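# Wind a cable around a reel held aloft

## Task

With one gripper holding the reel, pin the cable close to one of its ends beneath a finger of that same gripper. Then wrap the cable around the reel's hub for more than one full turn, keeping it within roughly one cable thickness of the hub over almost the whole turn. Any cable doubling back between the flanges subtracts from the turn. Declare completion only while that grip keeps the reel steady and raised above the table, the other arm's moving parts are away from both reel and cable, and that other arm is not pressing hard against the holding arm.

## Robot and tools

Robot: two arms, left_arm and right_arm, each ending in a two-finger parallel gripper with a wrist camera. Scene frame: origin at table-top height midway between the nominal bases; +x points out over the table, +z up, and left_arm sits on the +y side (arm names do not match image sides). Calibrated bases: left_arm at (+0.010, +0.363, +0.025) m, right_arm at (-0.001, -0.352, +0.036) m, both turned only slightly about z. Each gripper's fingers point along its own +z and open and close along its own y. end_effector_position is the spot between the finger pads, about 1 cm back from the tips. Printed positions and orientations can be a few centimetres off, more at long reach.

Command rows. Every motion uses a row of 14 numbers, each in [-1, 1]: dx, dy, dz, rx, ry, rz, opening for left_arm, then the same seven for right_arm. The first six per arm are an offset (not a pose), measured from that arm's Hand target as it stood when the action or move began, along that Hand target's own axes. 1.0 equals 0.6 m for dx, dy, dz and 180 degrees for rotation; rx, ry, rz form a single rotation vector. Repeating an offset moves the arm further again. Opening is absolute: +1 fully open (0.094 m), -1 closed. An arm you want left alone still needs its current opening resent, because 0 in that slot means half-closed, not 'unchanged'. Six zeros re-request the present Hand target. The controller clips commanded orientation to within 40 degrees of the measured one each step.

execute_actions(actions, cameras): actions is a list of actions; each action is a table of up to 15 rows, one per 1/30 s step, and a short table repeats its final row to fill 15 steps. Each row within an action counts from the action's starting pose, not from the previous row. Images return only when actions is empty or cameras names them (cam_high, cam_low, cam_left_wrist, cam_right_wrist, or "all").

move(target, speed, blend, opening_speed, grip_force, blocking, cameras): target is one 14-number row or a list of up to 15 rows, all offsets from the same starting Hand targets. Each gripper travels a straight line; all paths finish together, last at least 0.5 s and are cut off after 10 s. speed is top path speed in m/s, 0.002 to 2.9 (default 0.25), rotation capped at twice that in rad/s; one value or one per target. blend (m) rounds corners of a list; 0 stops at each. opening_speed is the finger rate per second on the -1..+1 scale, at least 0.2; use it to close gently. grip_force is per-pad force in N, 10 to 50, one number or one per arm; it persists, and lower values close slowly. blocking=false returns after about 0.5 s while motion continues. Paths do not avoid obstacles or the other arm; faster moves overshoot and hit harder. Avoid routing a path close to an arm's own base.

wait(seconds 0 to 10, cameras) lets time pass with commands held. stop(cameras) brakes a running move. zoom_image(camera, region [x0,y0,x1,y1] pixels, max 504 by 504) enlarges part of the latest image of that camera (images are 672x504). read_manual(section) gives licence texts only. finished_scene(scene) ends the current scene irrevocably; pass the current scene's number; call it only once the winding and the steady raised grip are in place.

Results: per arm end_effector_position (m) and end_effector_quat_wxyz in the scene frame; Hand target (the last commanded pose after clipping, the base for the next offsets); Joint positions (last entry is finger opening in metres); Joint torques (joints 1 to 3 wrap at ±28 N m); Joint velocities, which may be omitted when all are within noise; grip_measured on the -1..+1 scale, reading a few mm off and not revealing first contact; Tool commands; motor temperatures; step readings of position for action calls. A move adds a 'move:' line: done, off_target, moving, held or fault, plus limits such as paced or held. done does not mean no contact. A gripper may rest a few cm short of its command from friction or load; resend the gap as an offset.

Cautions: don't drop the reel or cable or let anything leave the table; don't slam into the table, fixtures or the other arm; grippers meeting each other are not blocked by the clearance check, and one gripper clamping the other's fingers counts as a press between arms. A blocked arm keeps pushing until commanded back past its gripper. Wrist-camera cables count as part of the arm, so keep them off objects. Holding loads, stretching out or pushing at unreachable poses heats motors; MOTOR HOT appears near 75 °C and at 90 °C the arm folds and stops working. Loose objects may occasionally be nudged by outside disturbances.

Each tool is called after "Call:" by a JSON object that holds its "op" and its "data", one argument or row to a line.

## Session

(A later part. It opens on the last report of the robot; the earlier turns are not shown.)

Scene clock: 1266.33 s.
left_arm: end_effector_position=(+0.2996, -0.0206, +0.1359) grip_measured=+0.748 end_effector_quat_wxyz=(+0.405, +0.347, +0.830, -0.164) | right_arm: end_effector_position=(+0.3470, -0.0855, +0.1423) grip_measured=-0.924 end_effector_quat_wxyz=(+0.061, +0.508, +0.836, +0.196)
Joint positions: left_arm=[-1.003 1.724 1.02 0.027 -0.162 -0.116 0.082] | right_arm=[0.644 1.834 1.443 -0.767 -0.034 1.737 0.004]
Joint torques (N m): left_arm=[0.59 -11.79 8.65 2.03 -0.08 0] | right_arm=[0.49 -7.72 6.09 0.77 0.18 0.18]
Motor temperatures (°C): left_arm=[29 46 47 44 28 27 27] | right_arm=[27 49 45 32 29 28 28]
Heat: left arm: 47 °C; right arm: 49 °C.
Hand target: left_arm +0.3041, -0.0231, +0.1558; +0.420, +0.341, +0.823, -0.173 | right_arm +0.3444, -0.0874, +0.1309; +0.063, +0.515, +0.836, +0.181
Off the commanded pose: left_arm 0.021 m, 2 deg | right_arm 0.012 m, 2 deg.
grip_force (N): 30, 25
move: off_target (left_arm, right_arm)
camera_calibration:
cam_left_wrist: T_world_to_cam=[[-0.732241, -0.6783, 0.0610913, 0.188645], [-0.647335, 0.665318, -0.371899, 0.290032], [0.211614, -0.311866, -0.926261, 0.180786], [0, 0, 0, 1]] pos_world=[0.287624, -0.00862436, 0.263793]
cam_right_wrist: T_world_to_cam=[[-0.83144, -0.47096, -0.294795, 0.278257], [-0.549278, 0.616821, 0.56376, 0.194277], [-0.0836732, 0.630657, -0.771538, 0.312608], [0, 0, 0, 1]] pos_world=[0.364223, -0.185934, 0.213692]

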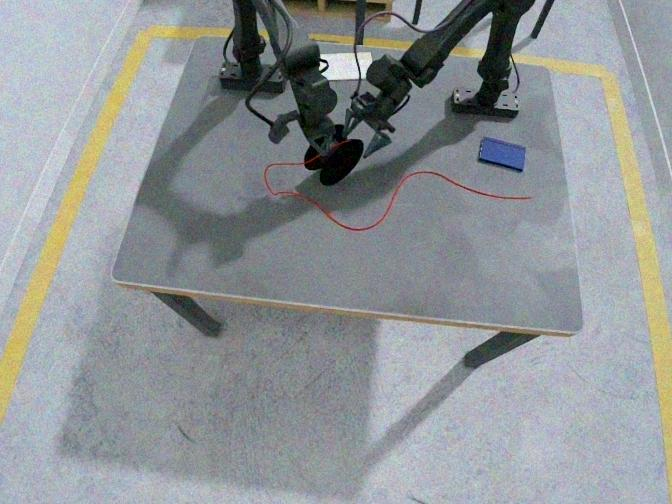

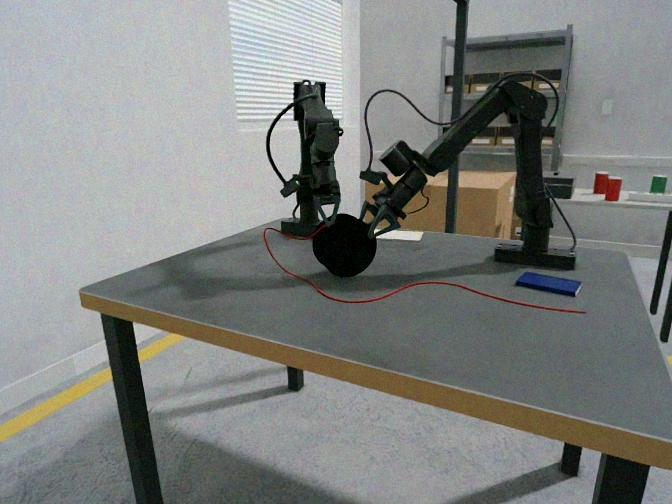

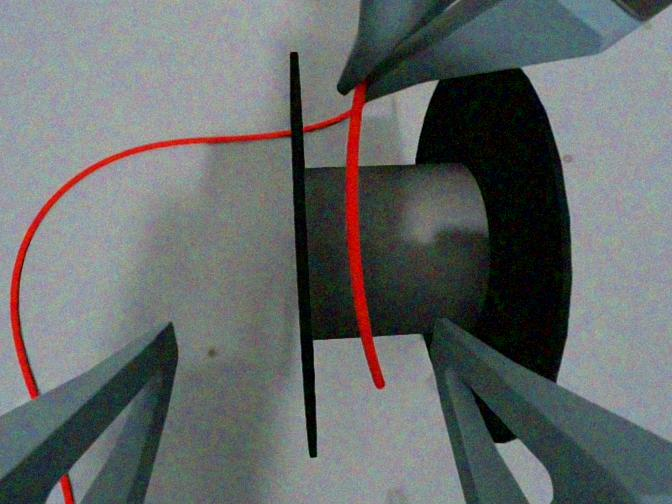

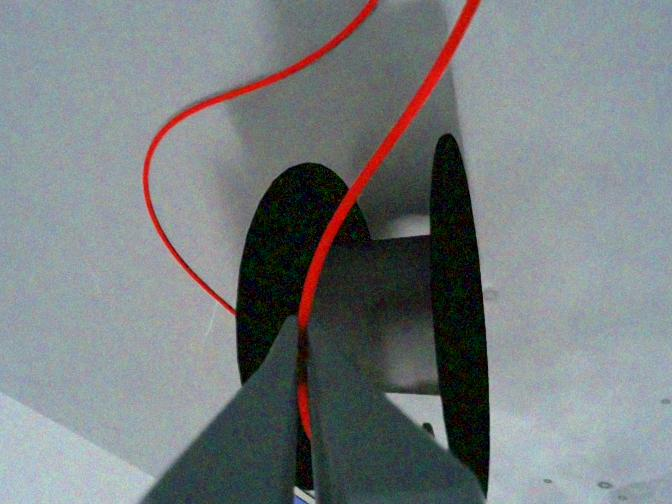

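Call:
{"op": "move", "data": {
  "target": [0,0,0,0,0,0,0.75,-0.0005,-0.012,0.0222,0,0,0,-1.0],
  "speed": 0.06,
  "cameras": ["cam_right_wrist","cam_left_wrist","cam_low"]
}}

Call:
{"op": "zoom_image", "data": {
  "camera": "cam_low",
  "region": [305, 205, 385, 285]
}}

Call:
{"op": "zoom_image", "data": {
  "camera": "cam_left_wrist",
  "region": [270, 220, 520, 420]
}}

Scene clock: 1318.13 s.
left_arm: end_effector_position=(+0.2996, -0.0206, +0.1359) grip_measured=+0.748 end_effector_quat_wxyz=(+0.405, +0.347, +0.830, -0.164) | right_arm: end_effector_position=(+0.3459, -0.0860, +0.1275) grip_measured=-0.924 end_effector_quat_wxyz=(+0.061, +0.509, +0.836, +0.196)
Joint positions: left_arm=[-1.003 1.724 1.02 0.027 -0.162 -0.116 0.082] | right_arm=[0.645 1.84 1.39 -0.709 -0.032 1.741 0.004]
Joint torques (N m): left_arm=[0.58 -11.84 8.77 2.03 -0.09 0] | right_arm=[0.61 -7.68 5.68 0.84 0.16 0.17]
Motor temperatures (°C): left_arm=[29 46 47 44 28 27 27] | right_arm=[27 44 44 33 29 28 28]
Heat: left arm: 47 °C; right arm: 44 °C.
Hand target: left_arm +0.3041, -0.0231, +0.1558; +0.420, +0.341, +0.823, -0.173 | right_arm +0.3424, -0.0874, +0.1158; +0.063, +0.515, +0.836, +0.181
Off the commanded pose: left_arm 0.021 m, 2 deg | right_arm 0.012 m, 2 deg.
grip_force (N): 30, 25
move: off_target (left_arm, right_arm)
camera_calibration:
cam_left_wrist: T_world_to_cam=[[-0.732241, -0.6783, 0.0610913, 0.188645], [-0.647335, 0.665318, -0.371899, 0.290032], [0.211614, -0.311866, -0.926261, 0.180786], [0, 0, 0, 1]] pos_world=[0.287624, -0.00862436, 0.263793]
cam_right_wrist: T_world_to_cam=[[-0.832604, -0.468781, -0.294985, 0.273332], [-0.547753, 0.617983, 0.563971, 0.201836], [-0.082083, 0.631143, -0.771311, 0.300777], [0, 0, 0, 1]] pos_world=[0.362823, -0.186432, 0.198792]
Images, in order (width x height): cam_low 672x504, cam_left_wrist 672x504, cam_right_wrist 672x504.

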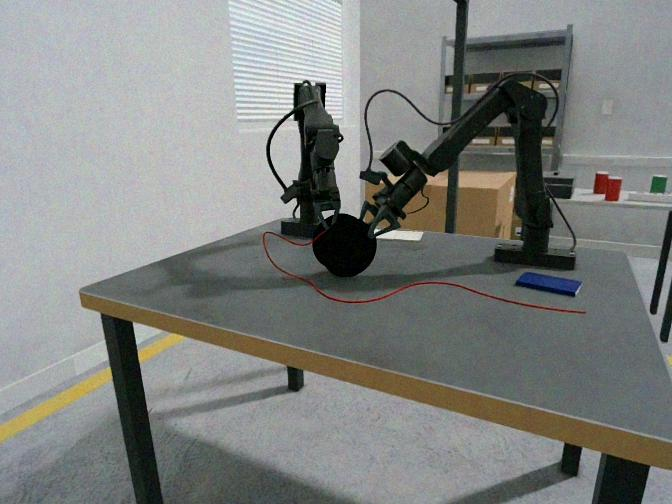

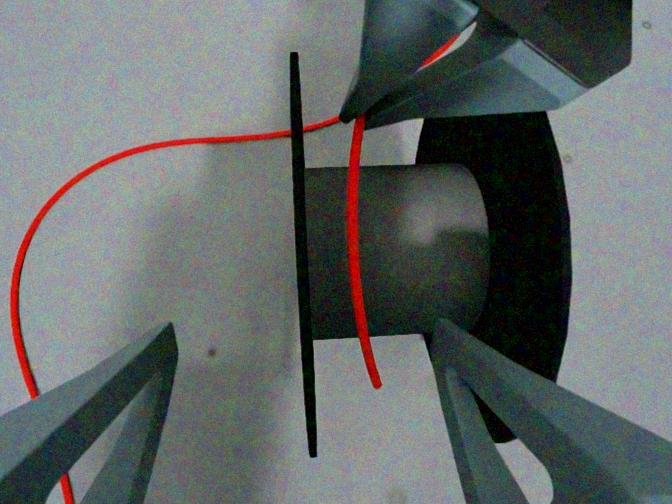

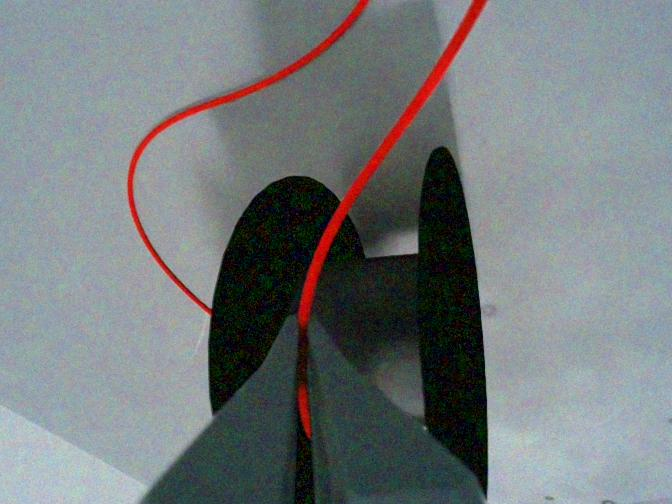

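Scaled by 6.300 from the camera's 672x504 image, which has a finer 960x720 frame.

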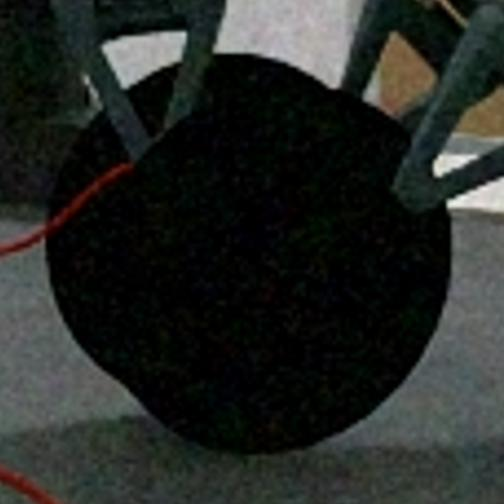

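Scaled by 2.016 from the camera's 672x504 image, which has a finer 960x720 frame.

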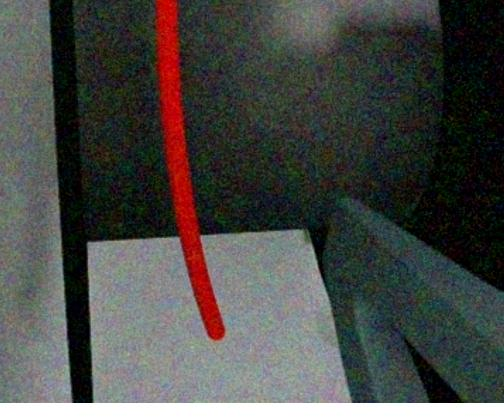

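Call:
{"op": "move", "data": {
  "target": [
    [0,0,0,0,0,0,0.75,0.0095,0.0067,0.0035,0,0,0,-1.0],
    [0,0,0,0,0,0,-1.0,0.0095,0.0067,0.0035,0,0,0,-1.0]
  ],
  "speed": 0.06,
  "opening_speed": 0.7,
  "grip_force": [40,25],
  "cameras": ["cam_left_wrist","cam_low","cam_high"]
}}

Call:
{"op": "zoom_image", "data": {
  "camera": "cam_left_wrist",
  "region": [230, 250, 430, 450]
}}

Scene clock: 1336.83 s.
left_arm: end_effector_position=(+0.2985, -0.0213, +0.1382) grip_measured=-0.885 end_effector_quat_wxyz=(+0.405, +0.348, +0.829, -0.168) | right_arm: end_effector_position=(+0.3418, -0.0817, +0.1192) grip_measured=-0.924 end_effector_quat_wxyz=(+0.058, +0.509, +0.838, +0.187)
Joint positions: left_arm=[-1.003 1.718 1.02 0.026 -0.154 -0.116 0.005] | right_arm=[0.661 1.859 1.39 -0.708 -0.027 1.753 0.004]
Joint torques (N m): left_arm=[0.47 -11.26 8.77 2.07 -0.14 0.01] | right_arm=[0.58 -7.28 7.8 0.74 0.18 0.16]
Heat: left arm: 47 °C; right arm: 45 °C.
Hand target: left_arm +0.3041, -0.0231, +0.1558; +0.420, +0.341, +0.823, -0.173 | right_arm +0.3436, -0.0802, +0.1158; +0.063, +0.514, +0.836, +0.181
Off the commanded pose: left_arm 0.019 m, 2 deg | right_arm 0.004 m, 1 deg.
grip_force (N): 40, 25
move: off_target (left_arm); target 2's new opening was sent with left_arm's hand 0.021 m and 2 deg from that target
camera_calibration:
cam_left_wrist: T_world_to_cam=[[-0.735671, -0.674028, 0.0668923, 0.187556], [-0.644465, 0.66615, -0.375379, 0.290298], [0.208456, -0.319265, -0.924455, 0.18342], [0, 0, 0, 1]] pos_world=[0.286832, -0.00840416, 0.265989]
Images, in order (width x height): cam_high 672x504, cam_low 672x504, cam_left_wrist 672x504.

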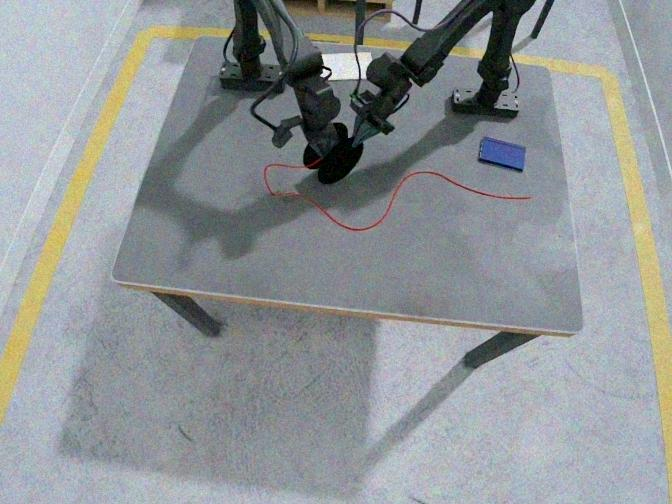

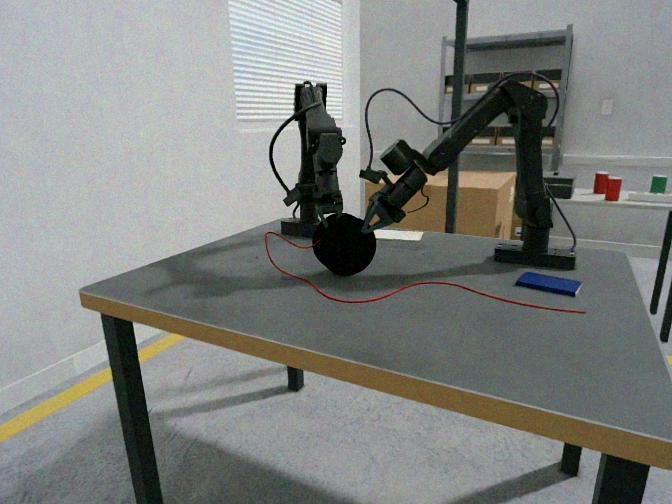

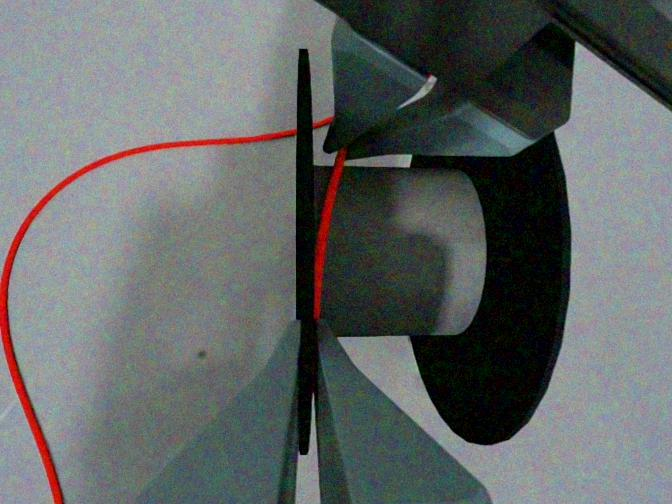

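Scaled by 2.520 from the camera's 672x504 image, which has a finer 960x720 frame.

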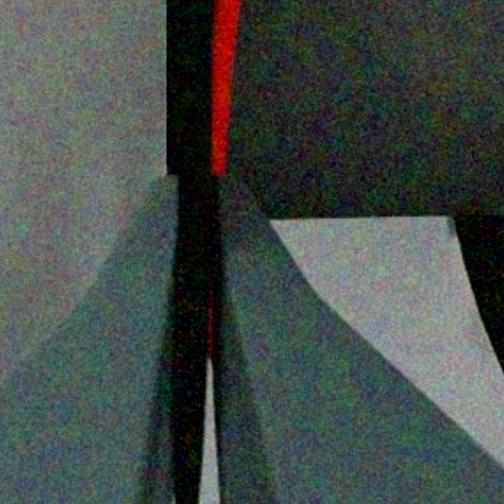

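Call:
{"op": "move", "data": {
  "target": [
    [0,0,0,0,0,0,-1.0,0,0,0,0,0,0,-0.72],
    [0,0,0,0,0,0,-1.0,0,0,-0.2,0,0,0,-0.72],
    [0,0,0,0,0,0,-1.0,0,0,-0.25,0,0,0,-0.4]
  ],
  "speed": [0.1,0.15,0.15],
  "opening_speed": 0.5,
  "grip_force": [50,25],
  "cameras": ["cam_left_wrist","cam_low","cam_high"]
}}

Call:
{"op": "zoom_image", "data": {
  "camera": "cam_low",
  "region": [290, 150, 410, 280]
}}

Scene clock: 1420.50 s.
left_arm: end_effector_position=(+0.2975, -0.0221, +0.1390) grip_measured=-0.897 end_effector_quat_wxyz=(+0.404, +0.349, +0.828, -0.171) | right_arm: end_effector_position=(+0.3016, -0.1127, +0.2442) grip_measured=-0.402 end_effector_quat_wxyz=(+0.054, +0.511, +0.839, +0.178)
Joint positions: left_arm=[-1.003 1.716 1.02 0.026 -0.147 -0.116 0.005] | right_arm=[0.661 1.684 1.685 -1.199 -0.027 1.753 0.028]
Joint torques (N m): left_arm=[0.51 -11.07 8.77 2.03 -0.2 0.01] | right_arm=[0.34 -8.65 8.9 0.51 0.06 0.12]
Heat: left arm: 47 °C; right arm: 46 °C.
Hand target: left_arm +0.3041, -0.0231, +0.1557; +0.420, +0.341, +0.823, -0.173 | right_arm +0.3000, -0.1160, +0.2549; +0.063, +0.515, +0.836, +0.181
Off the commanded pose: left_arm 0.018 m, 2 deg | right_arm 0.011 m, 1 deg.
grip_force (N): 50, 25
move: off_target (left_arm, right_arm); target 3's new opening was sent with right_arm's hand 0.011 m and 1 deg from that target
camera_calibration:
cam_left_wrist: T_world_to_cam=[[-0.739325, -0.669528, 0.0716291, 0.186758], [-0.641665, 0.668291, -0.376369, 0.28986], [0.204121, -0.324221, -0.923697, 0.185313], [0, 0, 0, 1]] pos_world=[0.286242, -0.0085888, 0.26689]
Images, in order (width x height): cam_high 672x504, cam_low 672x504, cam_left_wrist 672x504.

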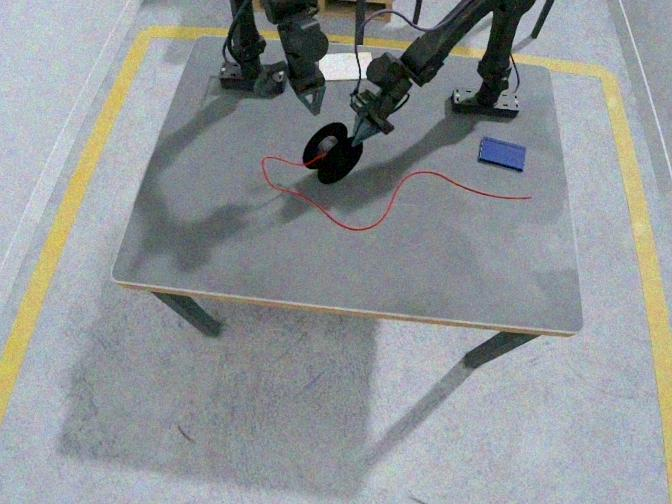

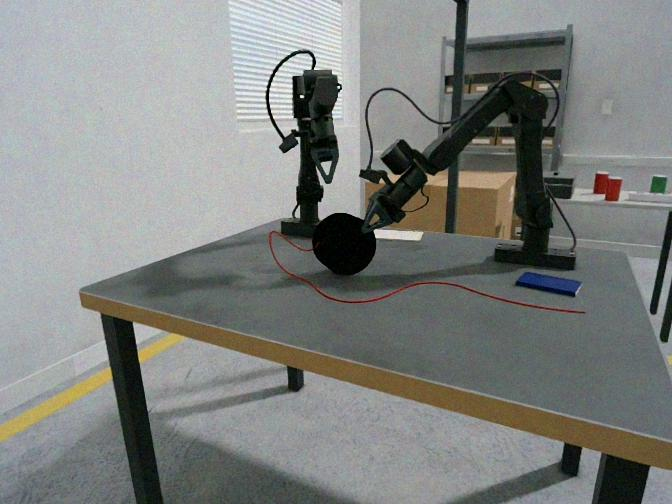

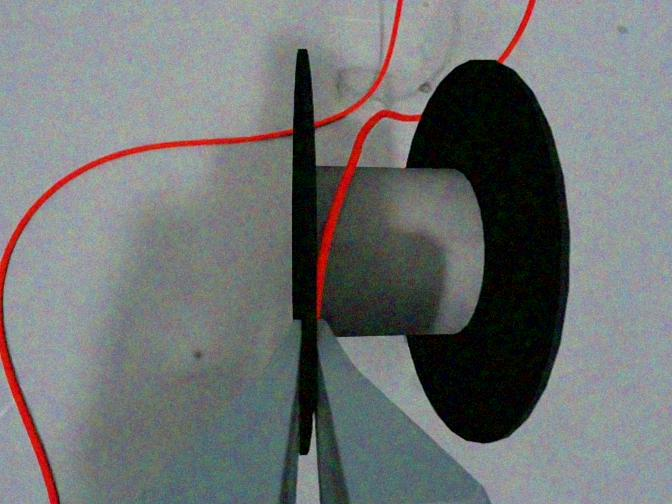

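Scaled by 3.877 from the camera's 672x504 image, which has a finer 960x720 frame.

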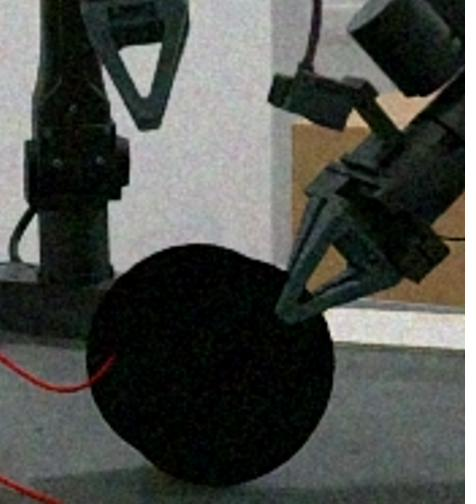

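Call:
{"op": "move", "data": {
  "target": [
    [-0.1348,0,-0.098,0,0,0,-1.0,-0.4452,-0.196,-0.144,-0.0232,-0.104,0.2625,-0.4],
    [-0.17,-0.1543,-0.0903,0.2366,-0.0686,-0.442,-1.0,-0.4452,-0.196,-0.144,-0.0232,-0.104,0.2625,-0.4]
  ],
  "speed": [0.2,0.15],
  "cameras": ["cam_left_wrist","cam_low","cam_high","cam_right_wrist"]
}}

Call:
{"op": "zoom_image", "data": {
  "camera": "cam_low",
  "region": [250, 100, 430, 280]
}}

Call:
{"op": "zoom_image", "data": {
  "camera": "cam_high",
  "region": [240, 50, 420, 230]
}}

Scene clock: 1453.40 s.
left_arm: end_effector_position=(+0.2490, -0.0978, +0.2511) grip_measured=-0.898 end_effector_quat_wxyz=(+0.136, -0.158, +0.720, -0.662) | right_arm: end_effector_position=(+0.3008, -0.4186, +0.2663) grip_measured=-0.402 end_effector_quat_wxyz=(+0.136, +0.824, +0.532, +0.141)
Joint positions: left_arm=[-1.08 1.702 0.91 0.705 0.088 -1.576 0.005] | right_arm=[-0.221 1.397 1.491 -1.27 -0.012 1.772 0.028]
Joint torques (N m): left_arm=[-0.53 -8.94 6.69 3.27 -0.19 0.06] | right_arm=[-0.44 -3.41 9.26 0.5 0.04 -0.07]
Heat: left arm: 48 °C; right arm: 46 °C.
Hand target: left_arm +0.2499, -0.1001, +0.2701; +0.152, -0.151, +0.691, -0.691 | right_arm +0.2999, -0.4200, +0.2698; +0.134, +0.824, +0.533, +0.137
Off the commanded pose: left_arm 0.019 m, 5 deg | right_arm 0.004 m, 1 deg.
grip_force (N): 50, 25
move: off_target (left_arm)
camera_calibration:
cam_left_wrist: T_world_to_cam=[[0.048071, 0.00574797, 0.998827, -0.270686], [-0.993662, 0.101999, 0.0472354, 0.277422], [-0.101608, -0.994768, 0.0106147, 0.0501127], [0, 0, 0, 1]] pos_world=[0.293768, 0.0231096, 0.256732]
cam_right_wrist: T_world_to_cam=[[-0.889538, 0.362367, -0.27823, 0.481383], [0.156602, 0.813956, 0.55942, 0.175784], [0.429183, 0.454054, -0.780793, 0.388711], [0, 0, 0, 1]] pos_world=[0.233852, -0.494014, 0.339101]

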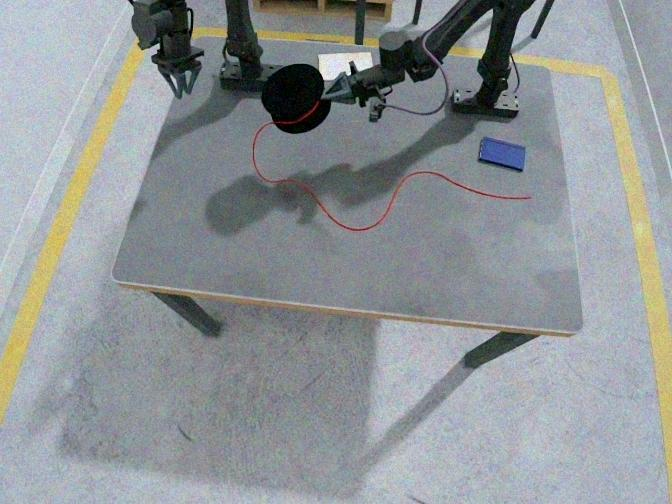

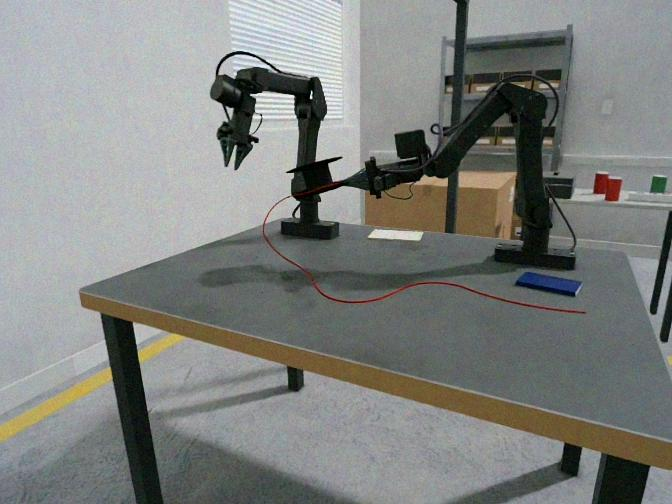

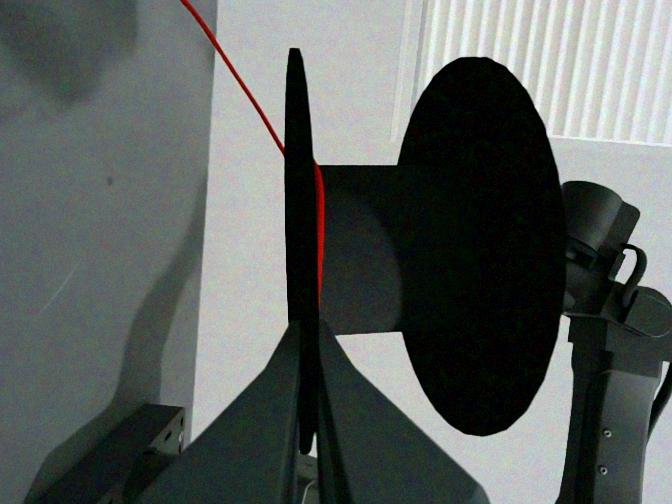

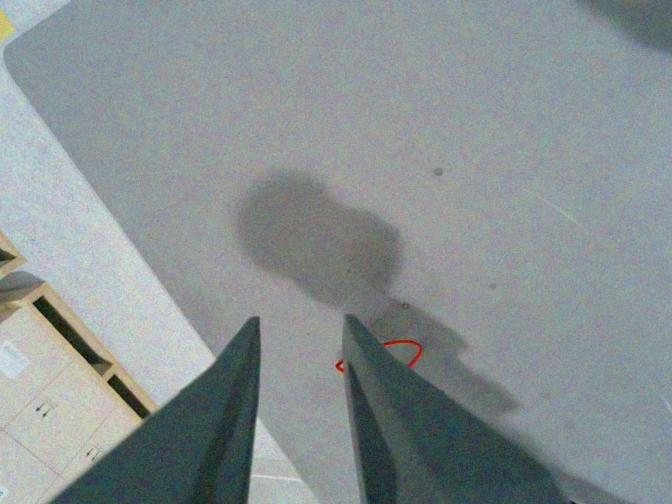

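Scaled by 2.800 from the camera's 672x504 image, which has a finer 960x720 frame.

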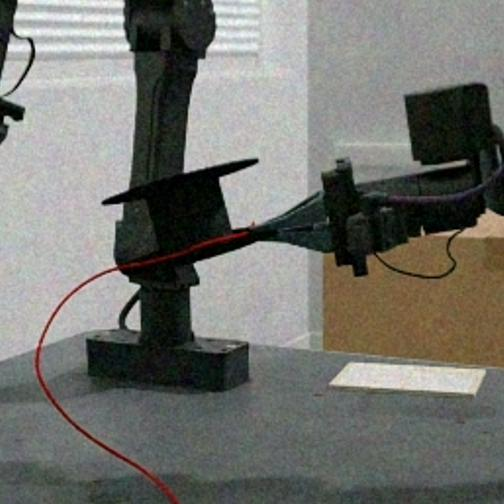

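Scaled by 2.800 from the camera's 672x504 image, which has a finer 960x720 frame.

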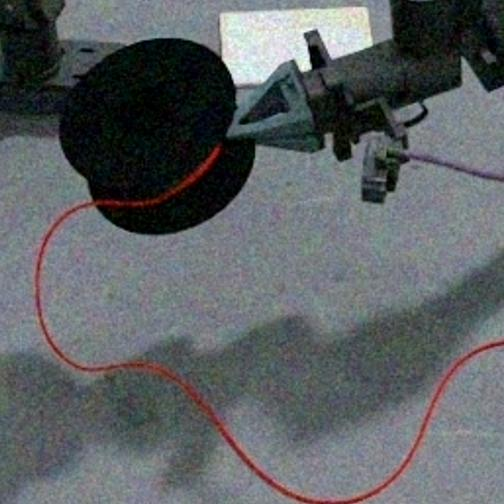

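Call:
{"op": "move", "data": {
  "target": [0.0413,0.2383,0.0413,0.0278,0,0,-1.0,0,0,0,0,0,0,-0.4],
  "speed": 0.2,
  "cameras": ["cam_left_wrist","cam_low","cam_high","cam_right_wrist"]
}}

Call:
{"op": "zoom_image", "data": {
  "camera": "cam_low",
  "region": [230, 130, 450, 290]
}}

Call:
{"op": "zoom_image", "data": {
  "camera": "cam_high",
  "region": [220, 70, 380, 230]
}}

Scene clock: 1485.03 s.
left_arm: end_effector_position=(+0.2338, -0.1267, +0.0948) grip_measured=-0.898 end_effector_quat_wxyz=(+0.138, -0.153, +0.706, -0.678) | right_arm: end_effector_position=(+0.3008, -0.4186, +0.2663) grip_measured=-0.402 end_effector_quat_wxyz=(+0.136, +0.824, +0.532, +0.141)
Joint positions: left_arm=[-1.154 2.298 0.86 1.395 0.018 -1.583 0.005] | right_arm=[-0.221 1.397 1.491 -1.27 -0.012 1.772 0.028]
Joint torques (N m): left_arm=[-0.39 -11.15 6.37 3.44 -0.24 0.11] | right_arm=[-0.49 -3.44 9.11 0.52 -0.01 -0.12]
Motor temperatures (°C): left_arm=[29 44 44 57 28 27 30] | right_arm=[27 40 47 33 29 28 28]
Heat: left arm: 57 °C; right arm: 47 °C.
Hand target: left_arm +0.2379, -0.1328, +0.1269; +0.158, -0.144, +0.660, -0.720 | right_arm +0.2999, -0.4200, +0.2698; +0.134, +0.824, +0.533, +0.137
Off the commanded pose: left_arm 0.033 m, 8 deg | right_arm 0.004 m, 1 deg.
grip_force (N): 50, 25
move: off_target (left_arm)
camera_calibration:
cam_left_wrist: T_world_to_cam=[[0.0308863, 0.0454356, 0.99849, -0.104639], [-0.993887, 0.107335, 0.0258597, 0.275389], [-0.105998, -0.993184, 0.048473, 0.0191654], [0, 0, 0, 1]] pos_world=[0.278969, -0.00576991, 0.0964302]
cam_right_wrist: T_world_to_cam=[[-0.889538, 0.362367, -0.27823, 0.481383], [0.156602, 0.813956, 0.55942, 0.175784], [0.429183, 0.454054, -0.780793, 0.388711], [0, 0, 0, 1]] pos_world=[0.233852, -0.494014, 0.339101]

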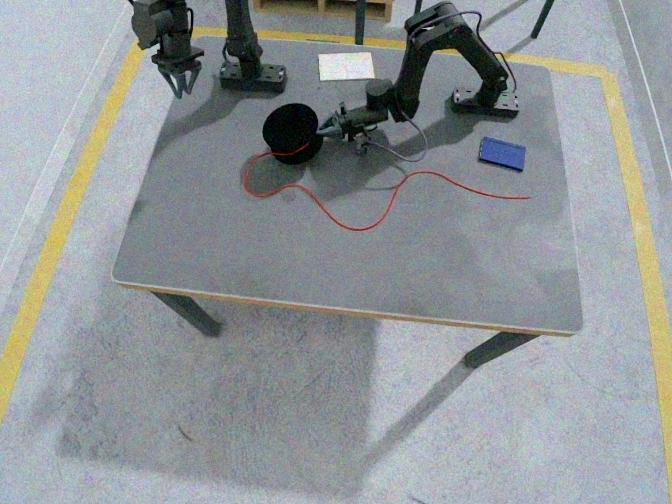

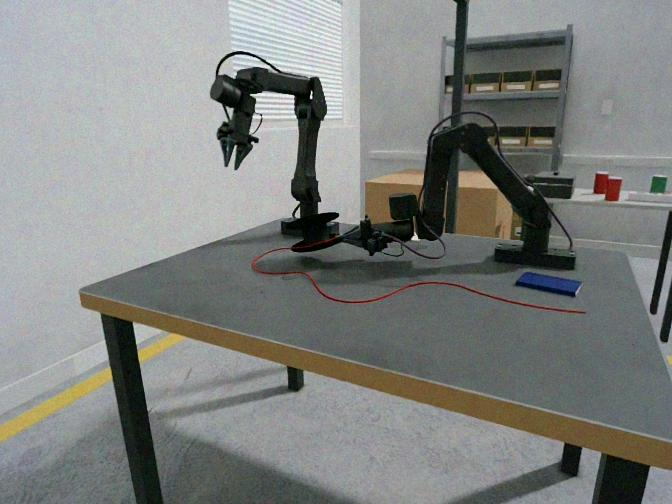

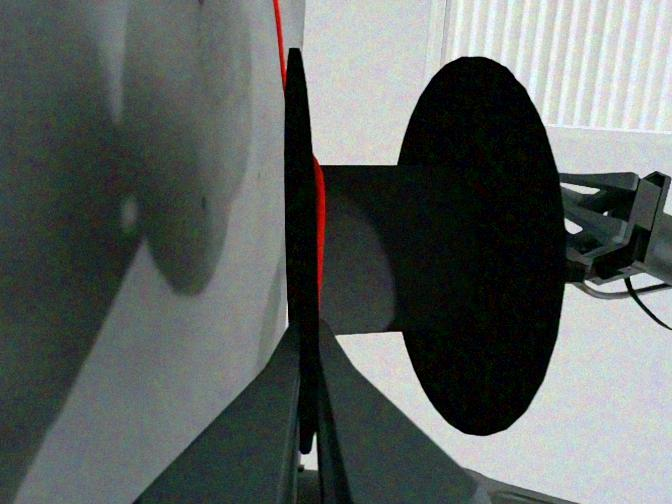

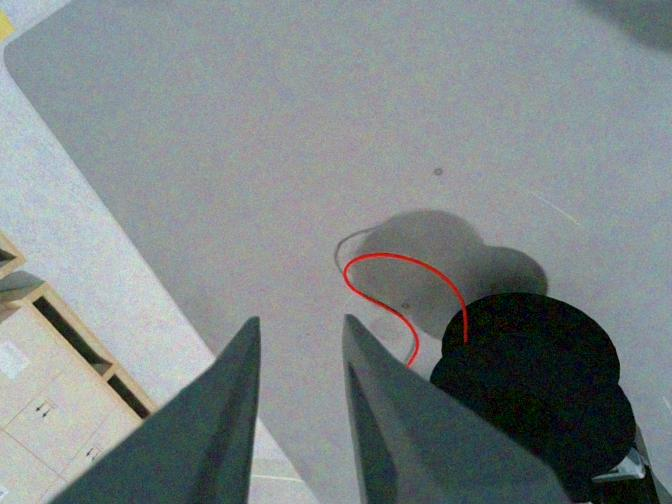

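Scaled by 2.291 from the camera's 672x504 image, which has a finer 960x720 frame.

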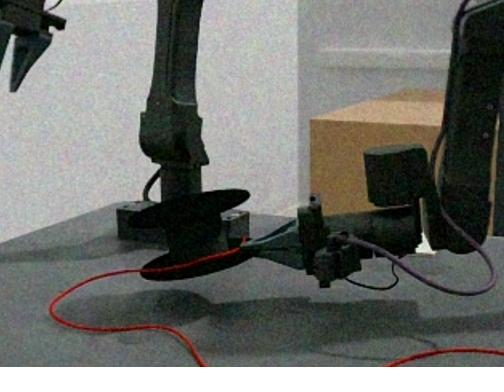

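Scaled by 3.150 from the camera's 672x504 image, which has a finer 960x720 frame.

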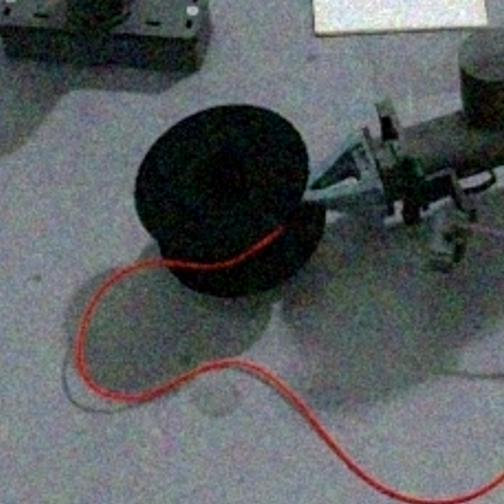

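Call:
{"op": "wait", "data": {
  "seconds": 0.1
}}

Scene clock: 1496.33 s.
left_arm: end_effector_position=(+0.2338, -0.1267, +0.0948) grip_measured=-0.898 end_effector_quat_wxyz=(+0.138, -0.153, +0.706, -0.678) | right_arm: end_effector_position=(+0.3008, -0.4186, +0.2663) grip_measured=-0.402 end_effector_quat_wxyz=(+0.136, +0.824, +0.532, +0.141)
Joint positions: left_arm=[-1.154 2.298 0.86 1.395 0.018 -1.583 0.005] | right_arm=[-0.221 1.397 1.491 -1.27 -0.012 1.772 0.028]
Joint torques (N m): left_arm=[-0.42 -11.17 6.39 3.46 -0.24 0.12] | right_arm=[-0.34 -3.48 9.24 0.48 0.01 -0.13]
Motor temperatures (°C): left_arm=[29 44 44 57 28 27 30] | right_arm=[27 39 48 33 28 28 28]
Heat: left arm: 57 °C; right arm: 48 °C.
Hand target: left_arm +0.2379, -0.1329, +0.1269; +0.158, -0.144, +0.660, -0.720 | right_arm +0.2999, -0.4200, +0.2698; +0.134, +0.824, +0.533, +0.137
Tool commands: left_gripper/opening=-1.0 right_gripper/opening=-0.4
Off the commanded pose: left_arm 0.033 m, 8 deg | right_arm 0.004 m, 1 deg.
grip_force (N): 50, 25
wait: 0.10 s; at rest from the start

Call:
{"op": "move", "data": {
  "target": [
    [0,0,0,0,0,0,-1.0,0.086,-0.064,0.0542,0.1039,0.1017,-0.6254,-0.4],
    [0,0,0,0,0,0,-1.0,0.197,-0.1607,0.1428,0.0254,-0.1547,0.7435,-0.4]
  ],
  "speed": 0.4,
  "blend": [0.03,0],
  "cameras": ["cam_low","cam_high","cam_right_wrist"]
}}

Scene clock: 1558.80 s.
left_arm: end_effector_position=(+0.2338, -0.1267, +0.0948) grip_measured=-0.898 end_effector_quat_wxyz=(+0.138, -0.153, +0.706, -0.678) | right_arm: end_effector_position=(+0.2997, -0.2825, +0.1709) grip_measured=-0.402 end_effector_quat_wxyz=(-0.004, +0.812, -0.583, +0.009)
Joint positions: left_arm=[-1.154 2.298 0.86 1.395 0.018 -1.583 0.005] | right_arm=[0.236 1.693 1.471 -1.332 0.008 -1.666 0.028]
Joint torques (N m): left_arm=[-0.34 -11.19 6.32 3.43 -0.25 0.13] | right_arm=[0.43 -6.19 5.3 0.17 -0.07 -0.21]
Motor temperatures (°C): left_arm=[29 45 43 63 28 27 30] | right_arm=[27 38 47 33 28 28 27]
Heat: left arm: 63 °C; right arm: 47 °C.
Hand target: left_arm +0.2379, -0.1329, +0.1269; +0.158, -0.144, +0.660, -0.720 | right_arm +0.2971, -0.2801, +0.1647; +0.000, +0.818, -0.575, +0.000
Off the commanded pose: left_arm 0.033 m, 8 deg | right_arm 0.007 m, 2 deg.
grip_force (N): 50, 25
move: off_target (left_arm)
camera_calibration:
cam_right_wrist: T_world_to_cam=[[0.924905, 0.360317, 0.121336, -0.208076], [0.247822, -0.813375, 0.526313, -0.362892], [0.288332, -0.45672, -0.841589, 0.0482374], [0, 0, 0, 1]] pos_world=[0.268475, -0.198163, 0.256838]
Images, in order (width x height): cam_high 672x504, cam_low 672x504, cam_right_wrist 672x504.

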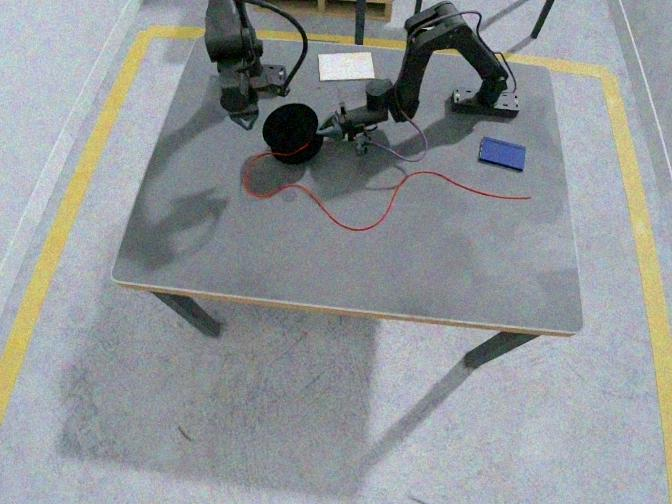

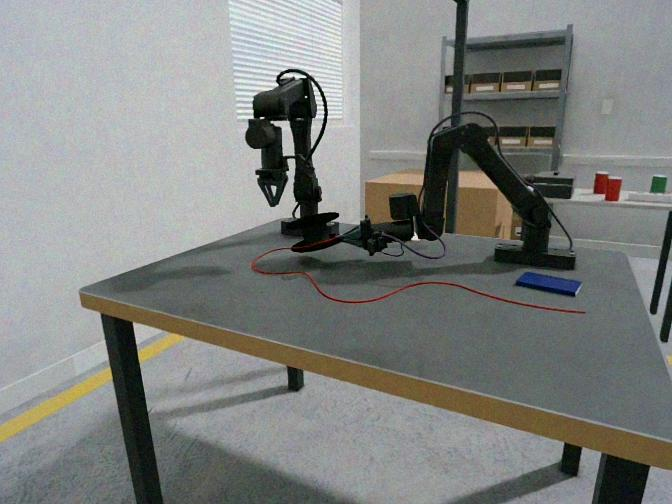

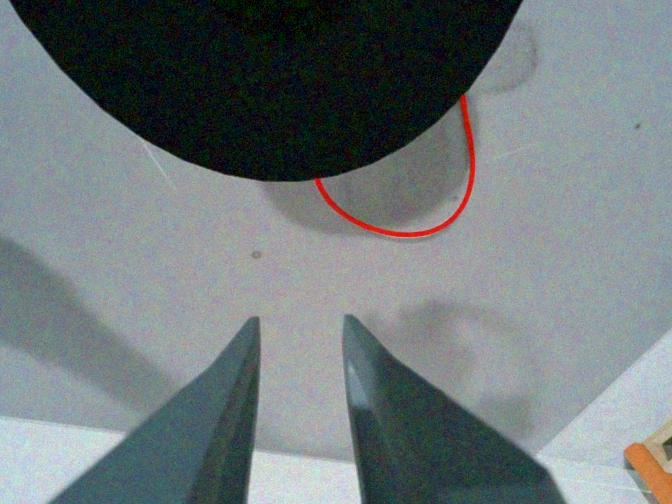

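Call:
{"op": "move", "data": {
  "target": [0,0,0,0,0,0,-1.0,0.03,-0.04,0.1085,-0.0187,-0.1938,-0.0593,-0.3],
  "speed": 0.2,
  "cameras": ["cam_right_wrist","cam_high"]
}}

Call:
{"op": "zoom_image", "data": {
  "camera": "cam_high",
  "region": [200, 70, 360, 230]
}}

Scene clock: 1621.17 s.
left_arm: end_effector_position=(+0.2338, -0.1267, +0.0948) grip_measured=-0.898 end_effector_quat_wxyz=(+0.138, -0.153, +0.706, -0.678) | right_arm: end_effector_position=(+0.3223, -0.2917, +0.0967) grip_measured=-0.302 end_effector_quat_wxyz=(-0.110, +0.811, -0.530, -0.223)
Joint positions: left_arm=[-1.154 2.298 0.86 1.395 0.018 -1.583 0.005] | right_arm=[-0.036 2.062 1.558 -1.358 -0.416 -2.087 0.033]
Joint torques (N m): left_arm=[-0.42 -11.1 6.28 3.43 -0.24 0.12] | right_arm=[-0.53 -8.43 8.13 -0.67 -0.53 -0.18]
Motor temperatures (°C): left_arm=[29 45 43 69 28 27 31] | right_arm=[27 38 44 32 29 28 27]
Heat: left arm: 69 °C; right arm: 44 °C.
Hand target: left_arm +0.2379, -0.1329, +0.1269; +0.158, -0.144, +0.660, -0.720 | right_arm +0.3256, -0.2890, +0.0995; -0.148, +0.829, -0.471, -0.262
Off the commanded pose: left_arm 0.033 m, 8 deg | right_arm 0.005 m, 9 deg.
joint sent to its limit (right arm) — joint 6 (wrist roll), lower limit. The joint targets are off in orientation, not in position.
grip_force (N): 50, 25
move: off_target (left_arm, right_arm)
camera_calibration:
cam_right_wrist: T_world_to_cam=[[0.912954, 0.404163, 0.0562739, -0.193707], [0.402011, -0.914484, 0.0459005, -0.36962], [0.0700128, -0.0192824, -0.99736, 0.188001], [0, 0, 0, 1]] pos_world=[0.312274, -0.256097, 0.215371]
Images, in order (width x height): cam_high 672x504, cam_right_wrist 672x504.

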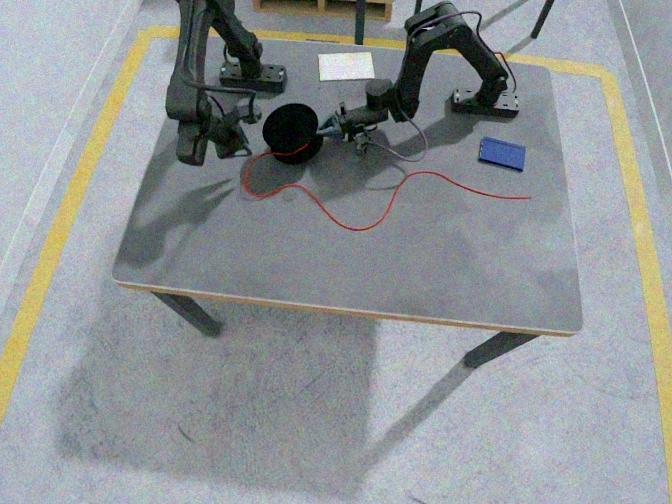

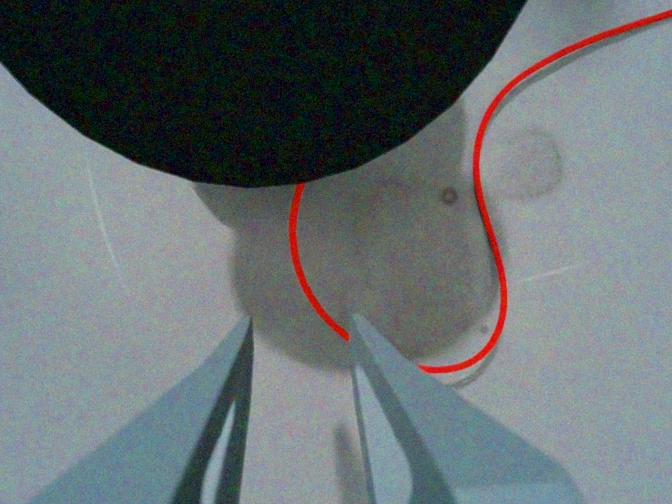

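Scaled by 3.150 from the camera's 672x504 image, which has a finer 960x720 frame.

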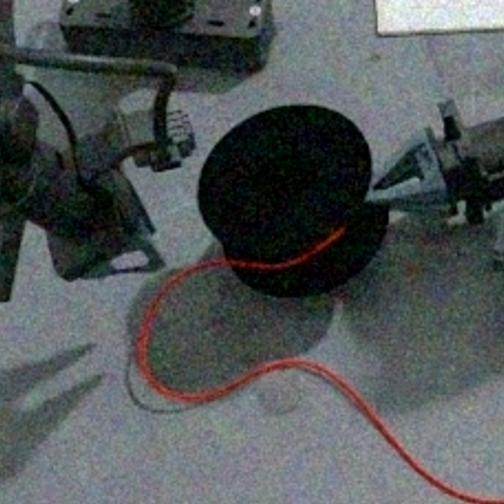

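Call:
{"op": "execute_actions", "data": {
  "actions": []
}}

Scene clock: 1649.07 s.
left_arm: end_effector_position=(+0.2338, -0.1267, +0.0948) grip_measured=-0.898 end_effector_quat_wxyz=(+0.138, -0.153, +0.706, -0.678) | right_arm: end_effector_position=(+0.3223, -0.2916, +0.0967) grip_measured=-0.302 end_effector_quat_wxyz=(-0.110, +0.811, -0.530, -0.223)
Joint positions: left_arm=[-1.154 2.298 0.86 1.395 0.018 -1.583 0.005] | right_arm=[-0.036 2.062 1.558 -1.358 -0.417 -2.088 0.033]
Joint velocities: within noise
Joint torques (N m): left_arm=[-0.4 -11.11 6.34 3.44 -0.24 0.11] | right_arm=[-0.35 -8.47 8.05 -0.68 -0.52 -0.21]
Motor temperatures (°C): left_arm=[29 45 43 71 28 27 31] | right_arm=[27 41 46 31 29 28 27]
Heat: left arm: 71 °C; right arm: 46 °C.
Hand target: left_arm +0.2379, -0.1329, +0.1269; +0.158, -0.144, +0.660, -0.720 | right_arm +0.3257, -0.2890, +0.0995; -0.148, +0.830, -0.471, -0.262
Tool commands: left_gripper/opening=-1.0 right_gripper/opening=-0.3
Off the commanded pose: left_arm 0.033 m, 8 deg | right_arm 0.005 m, 9 deg.
grip_force (N): 50, 25
camera_calibration:
cam_left_wrist: T_world_to_cam=[[0.0308863, 0.0454356, 0.99849, -0.104639], [-0.993887, 0.107335, 0.0258597, 0.275389], [-0.105998, -0.993184, 0.048473, 0.0191654], [0, 0, 0, 1]] pos_world=[0.278969, -0.00576991, 0.0964302]
cam_right_wrist: T_world_to_cam=[[0.912844, 0.40436, 0.0566474, -0.193709], [0.402227, -0.914407, 0.0455351, -0.369593], [0.0702113, -0.0187814, -0.997355, 0.188167], [0, 0, 0, 1]] pos_world=[0.312274, -0.256096, 0.215471]

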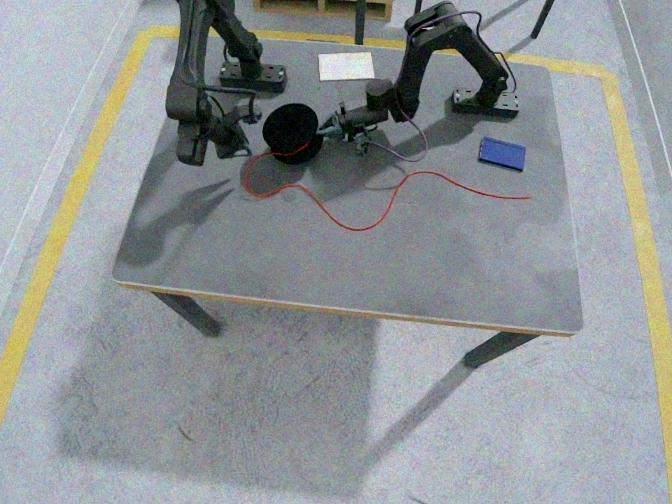

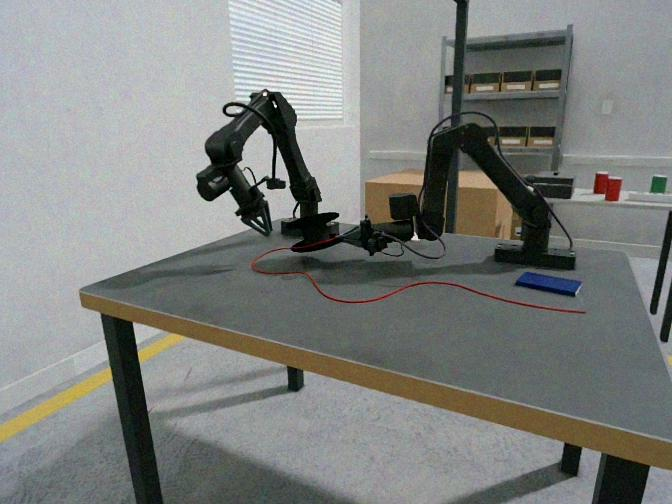

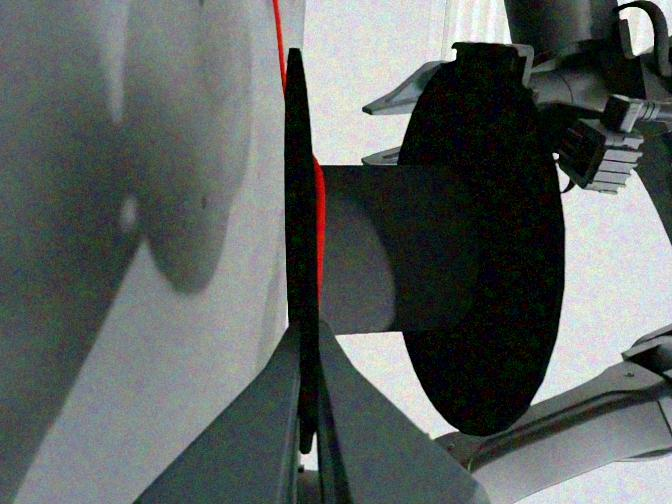

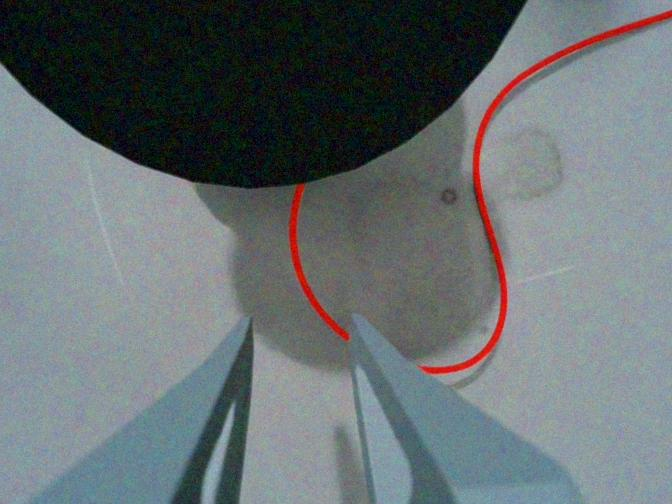

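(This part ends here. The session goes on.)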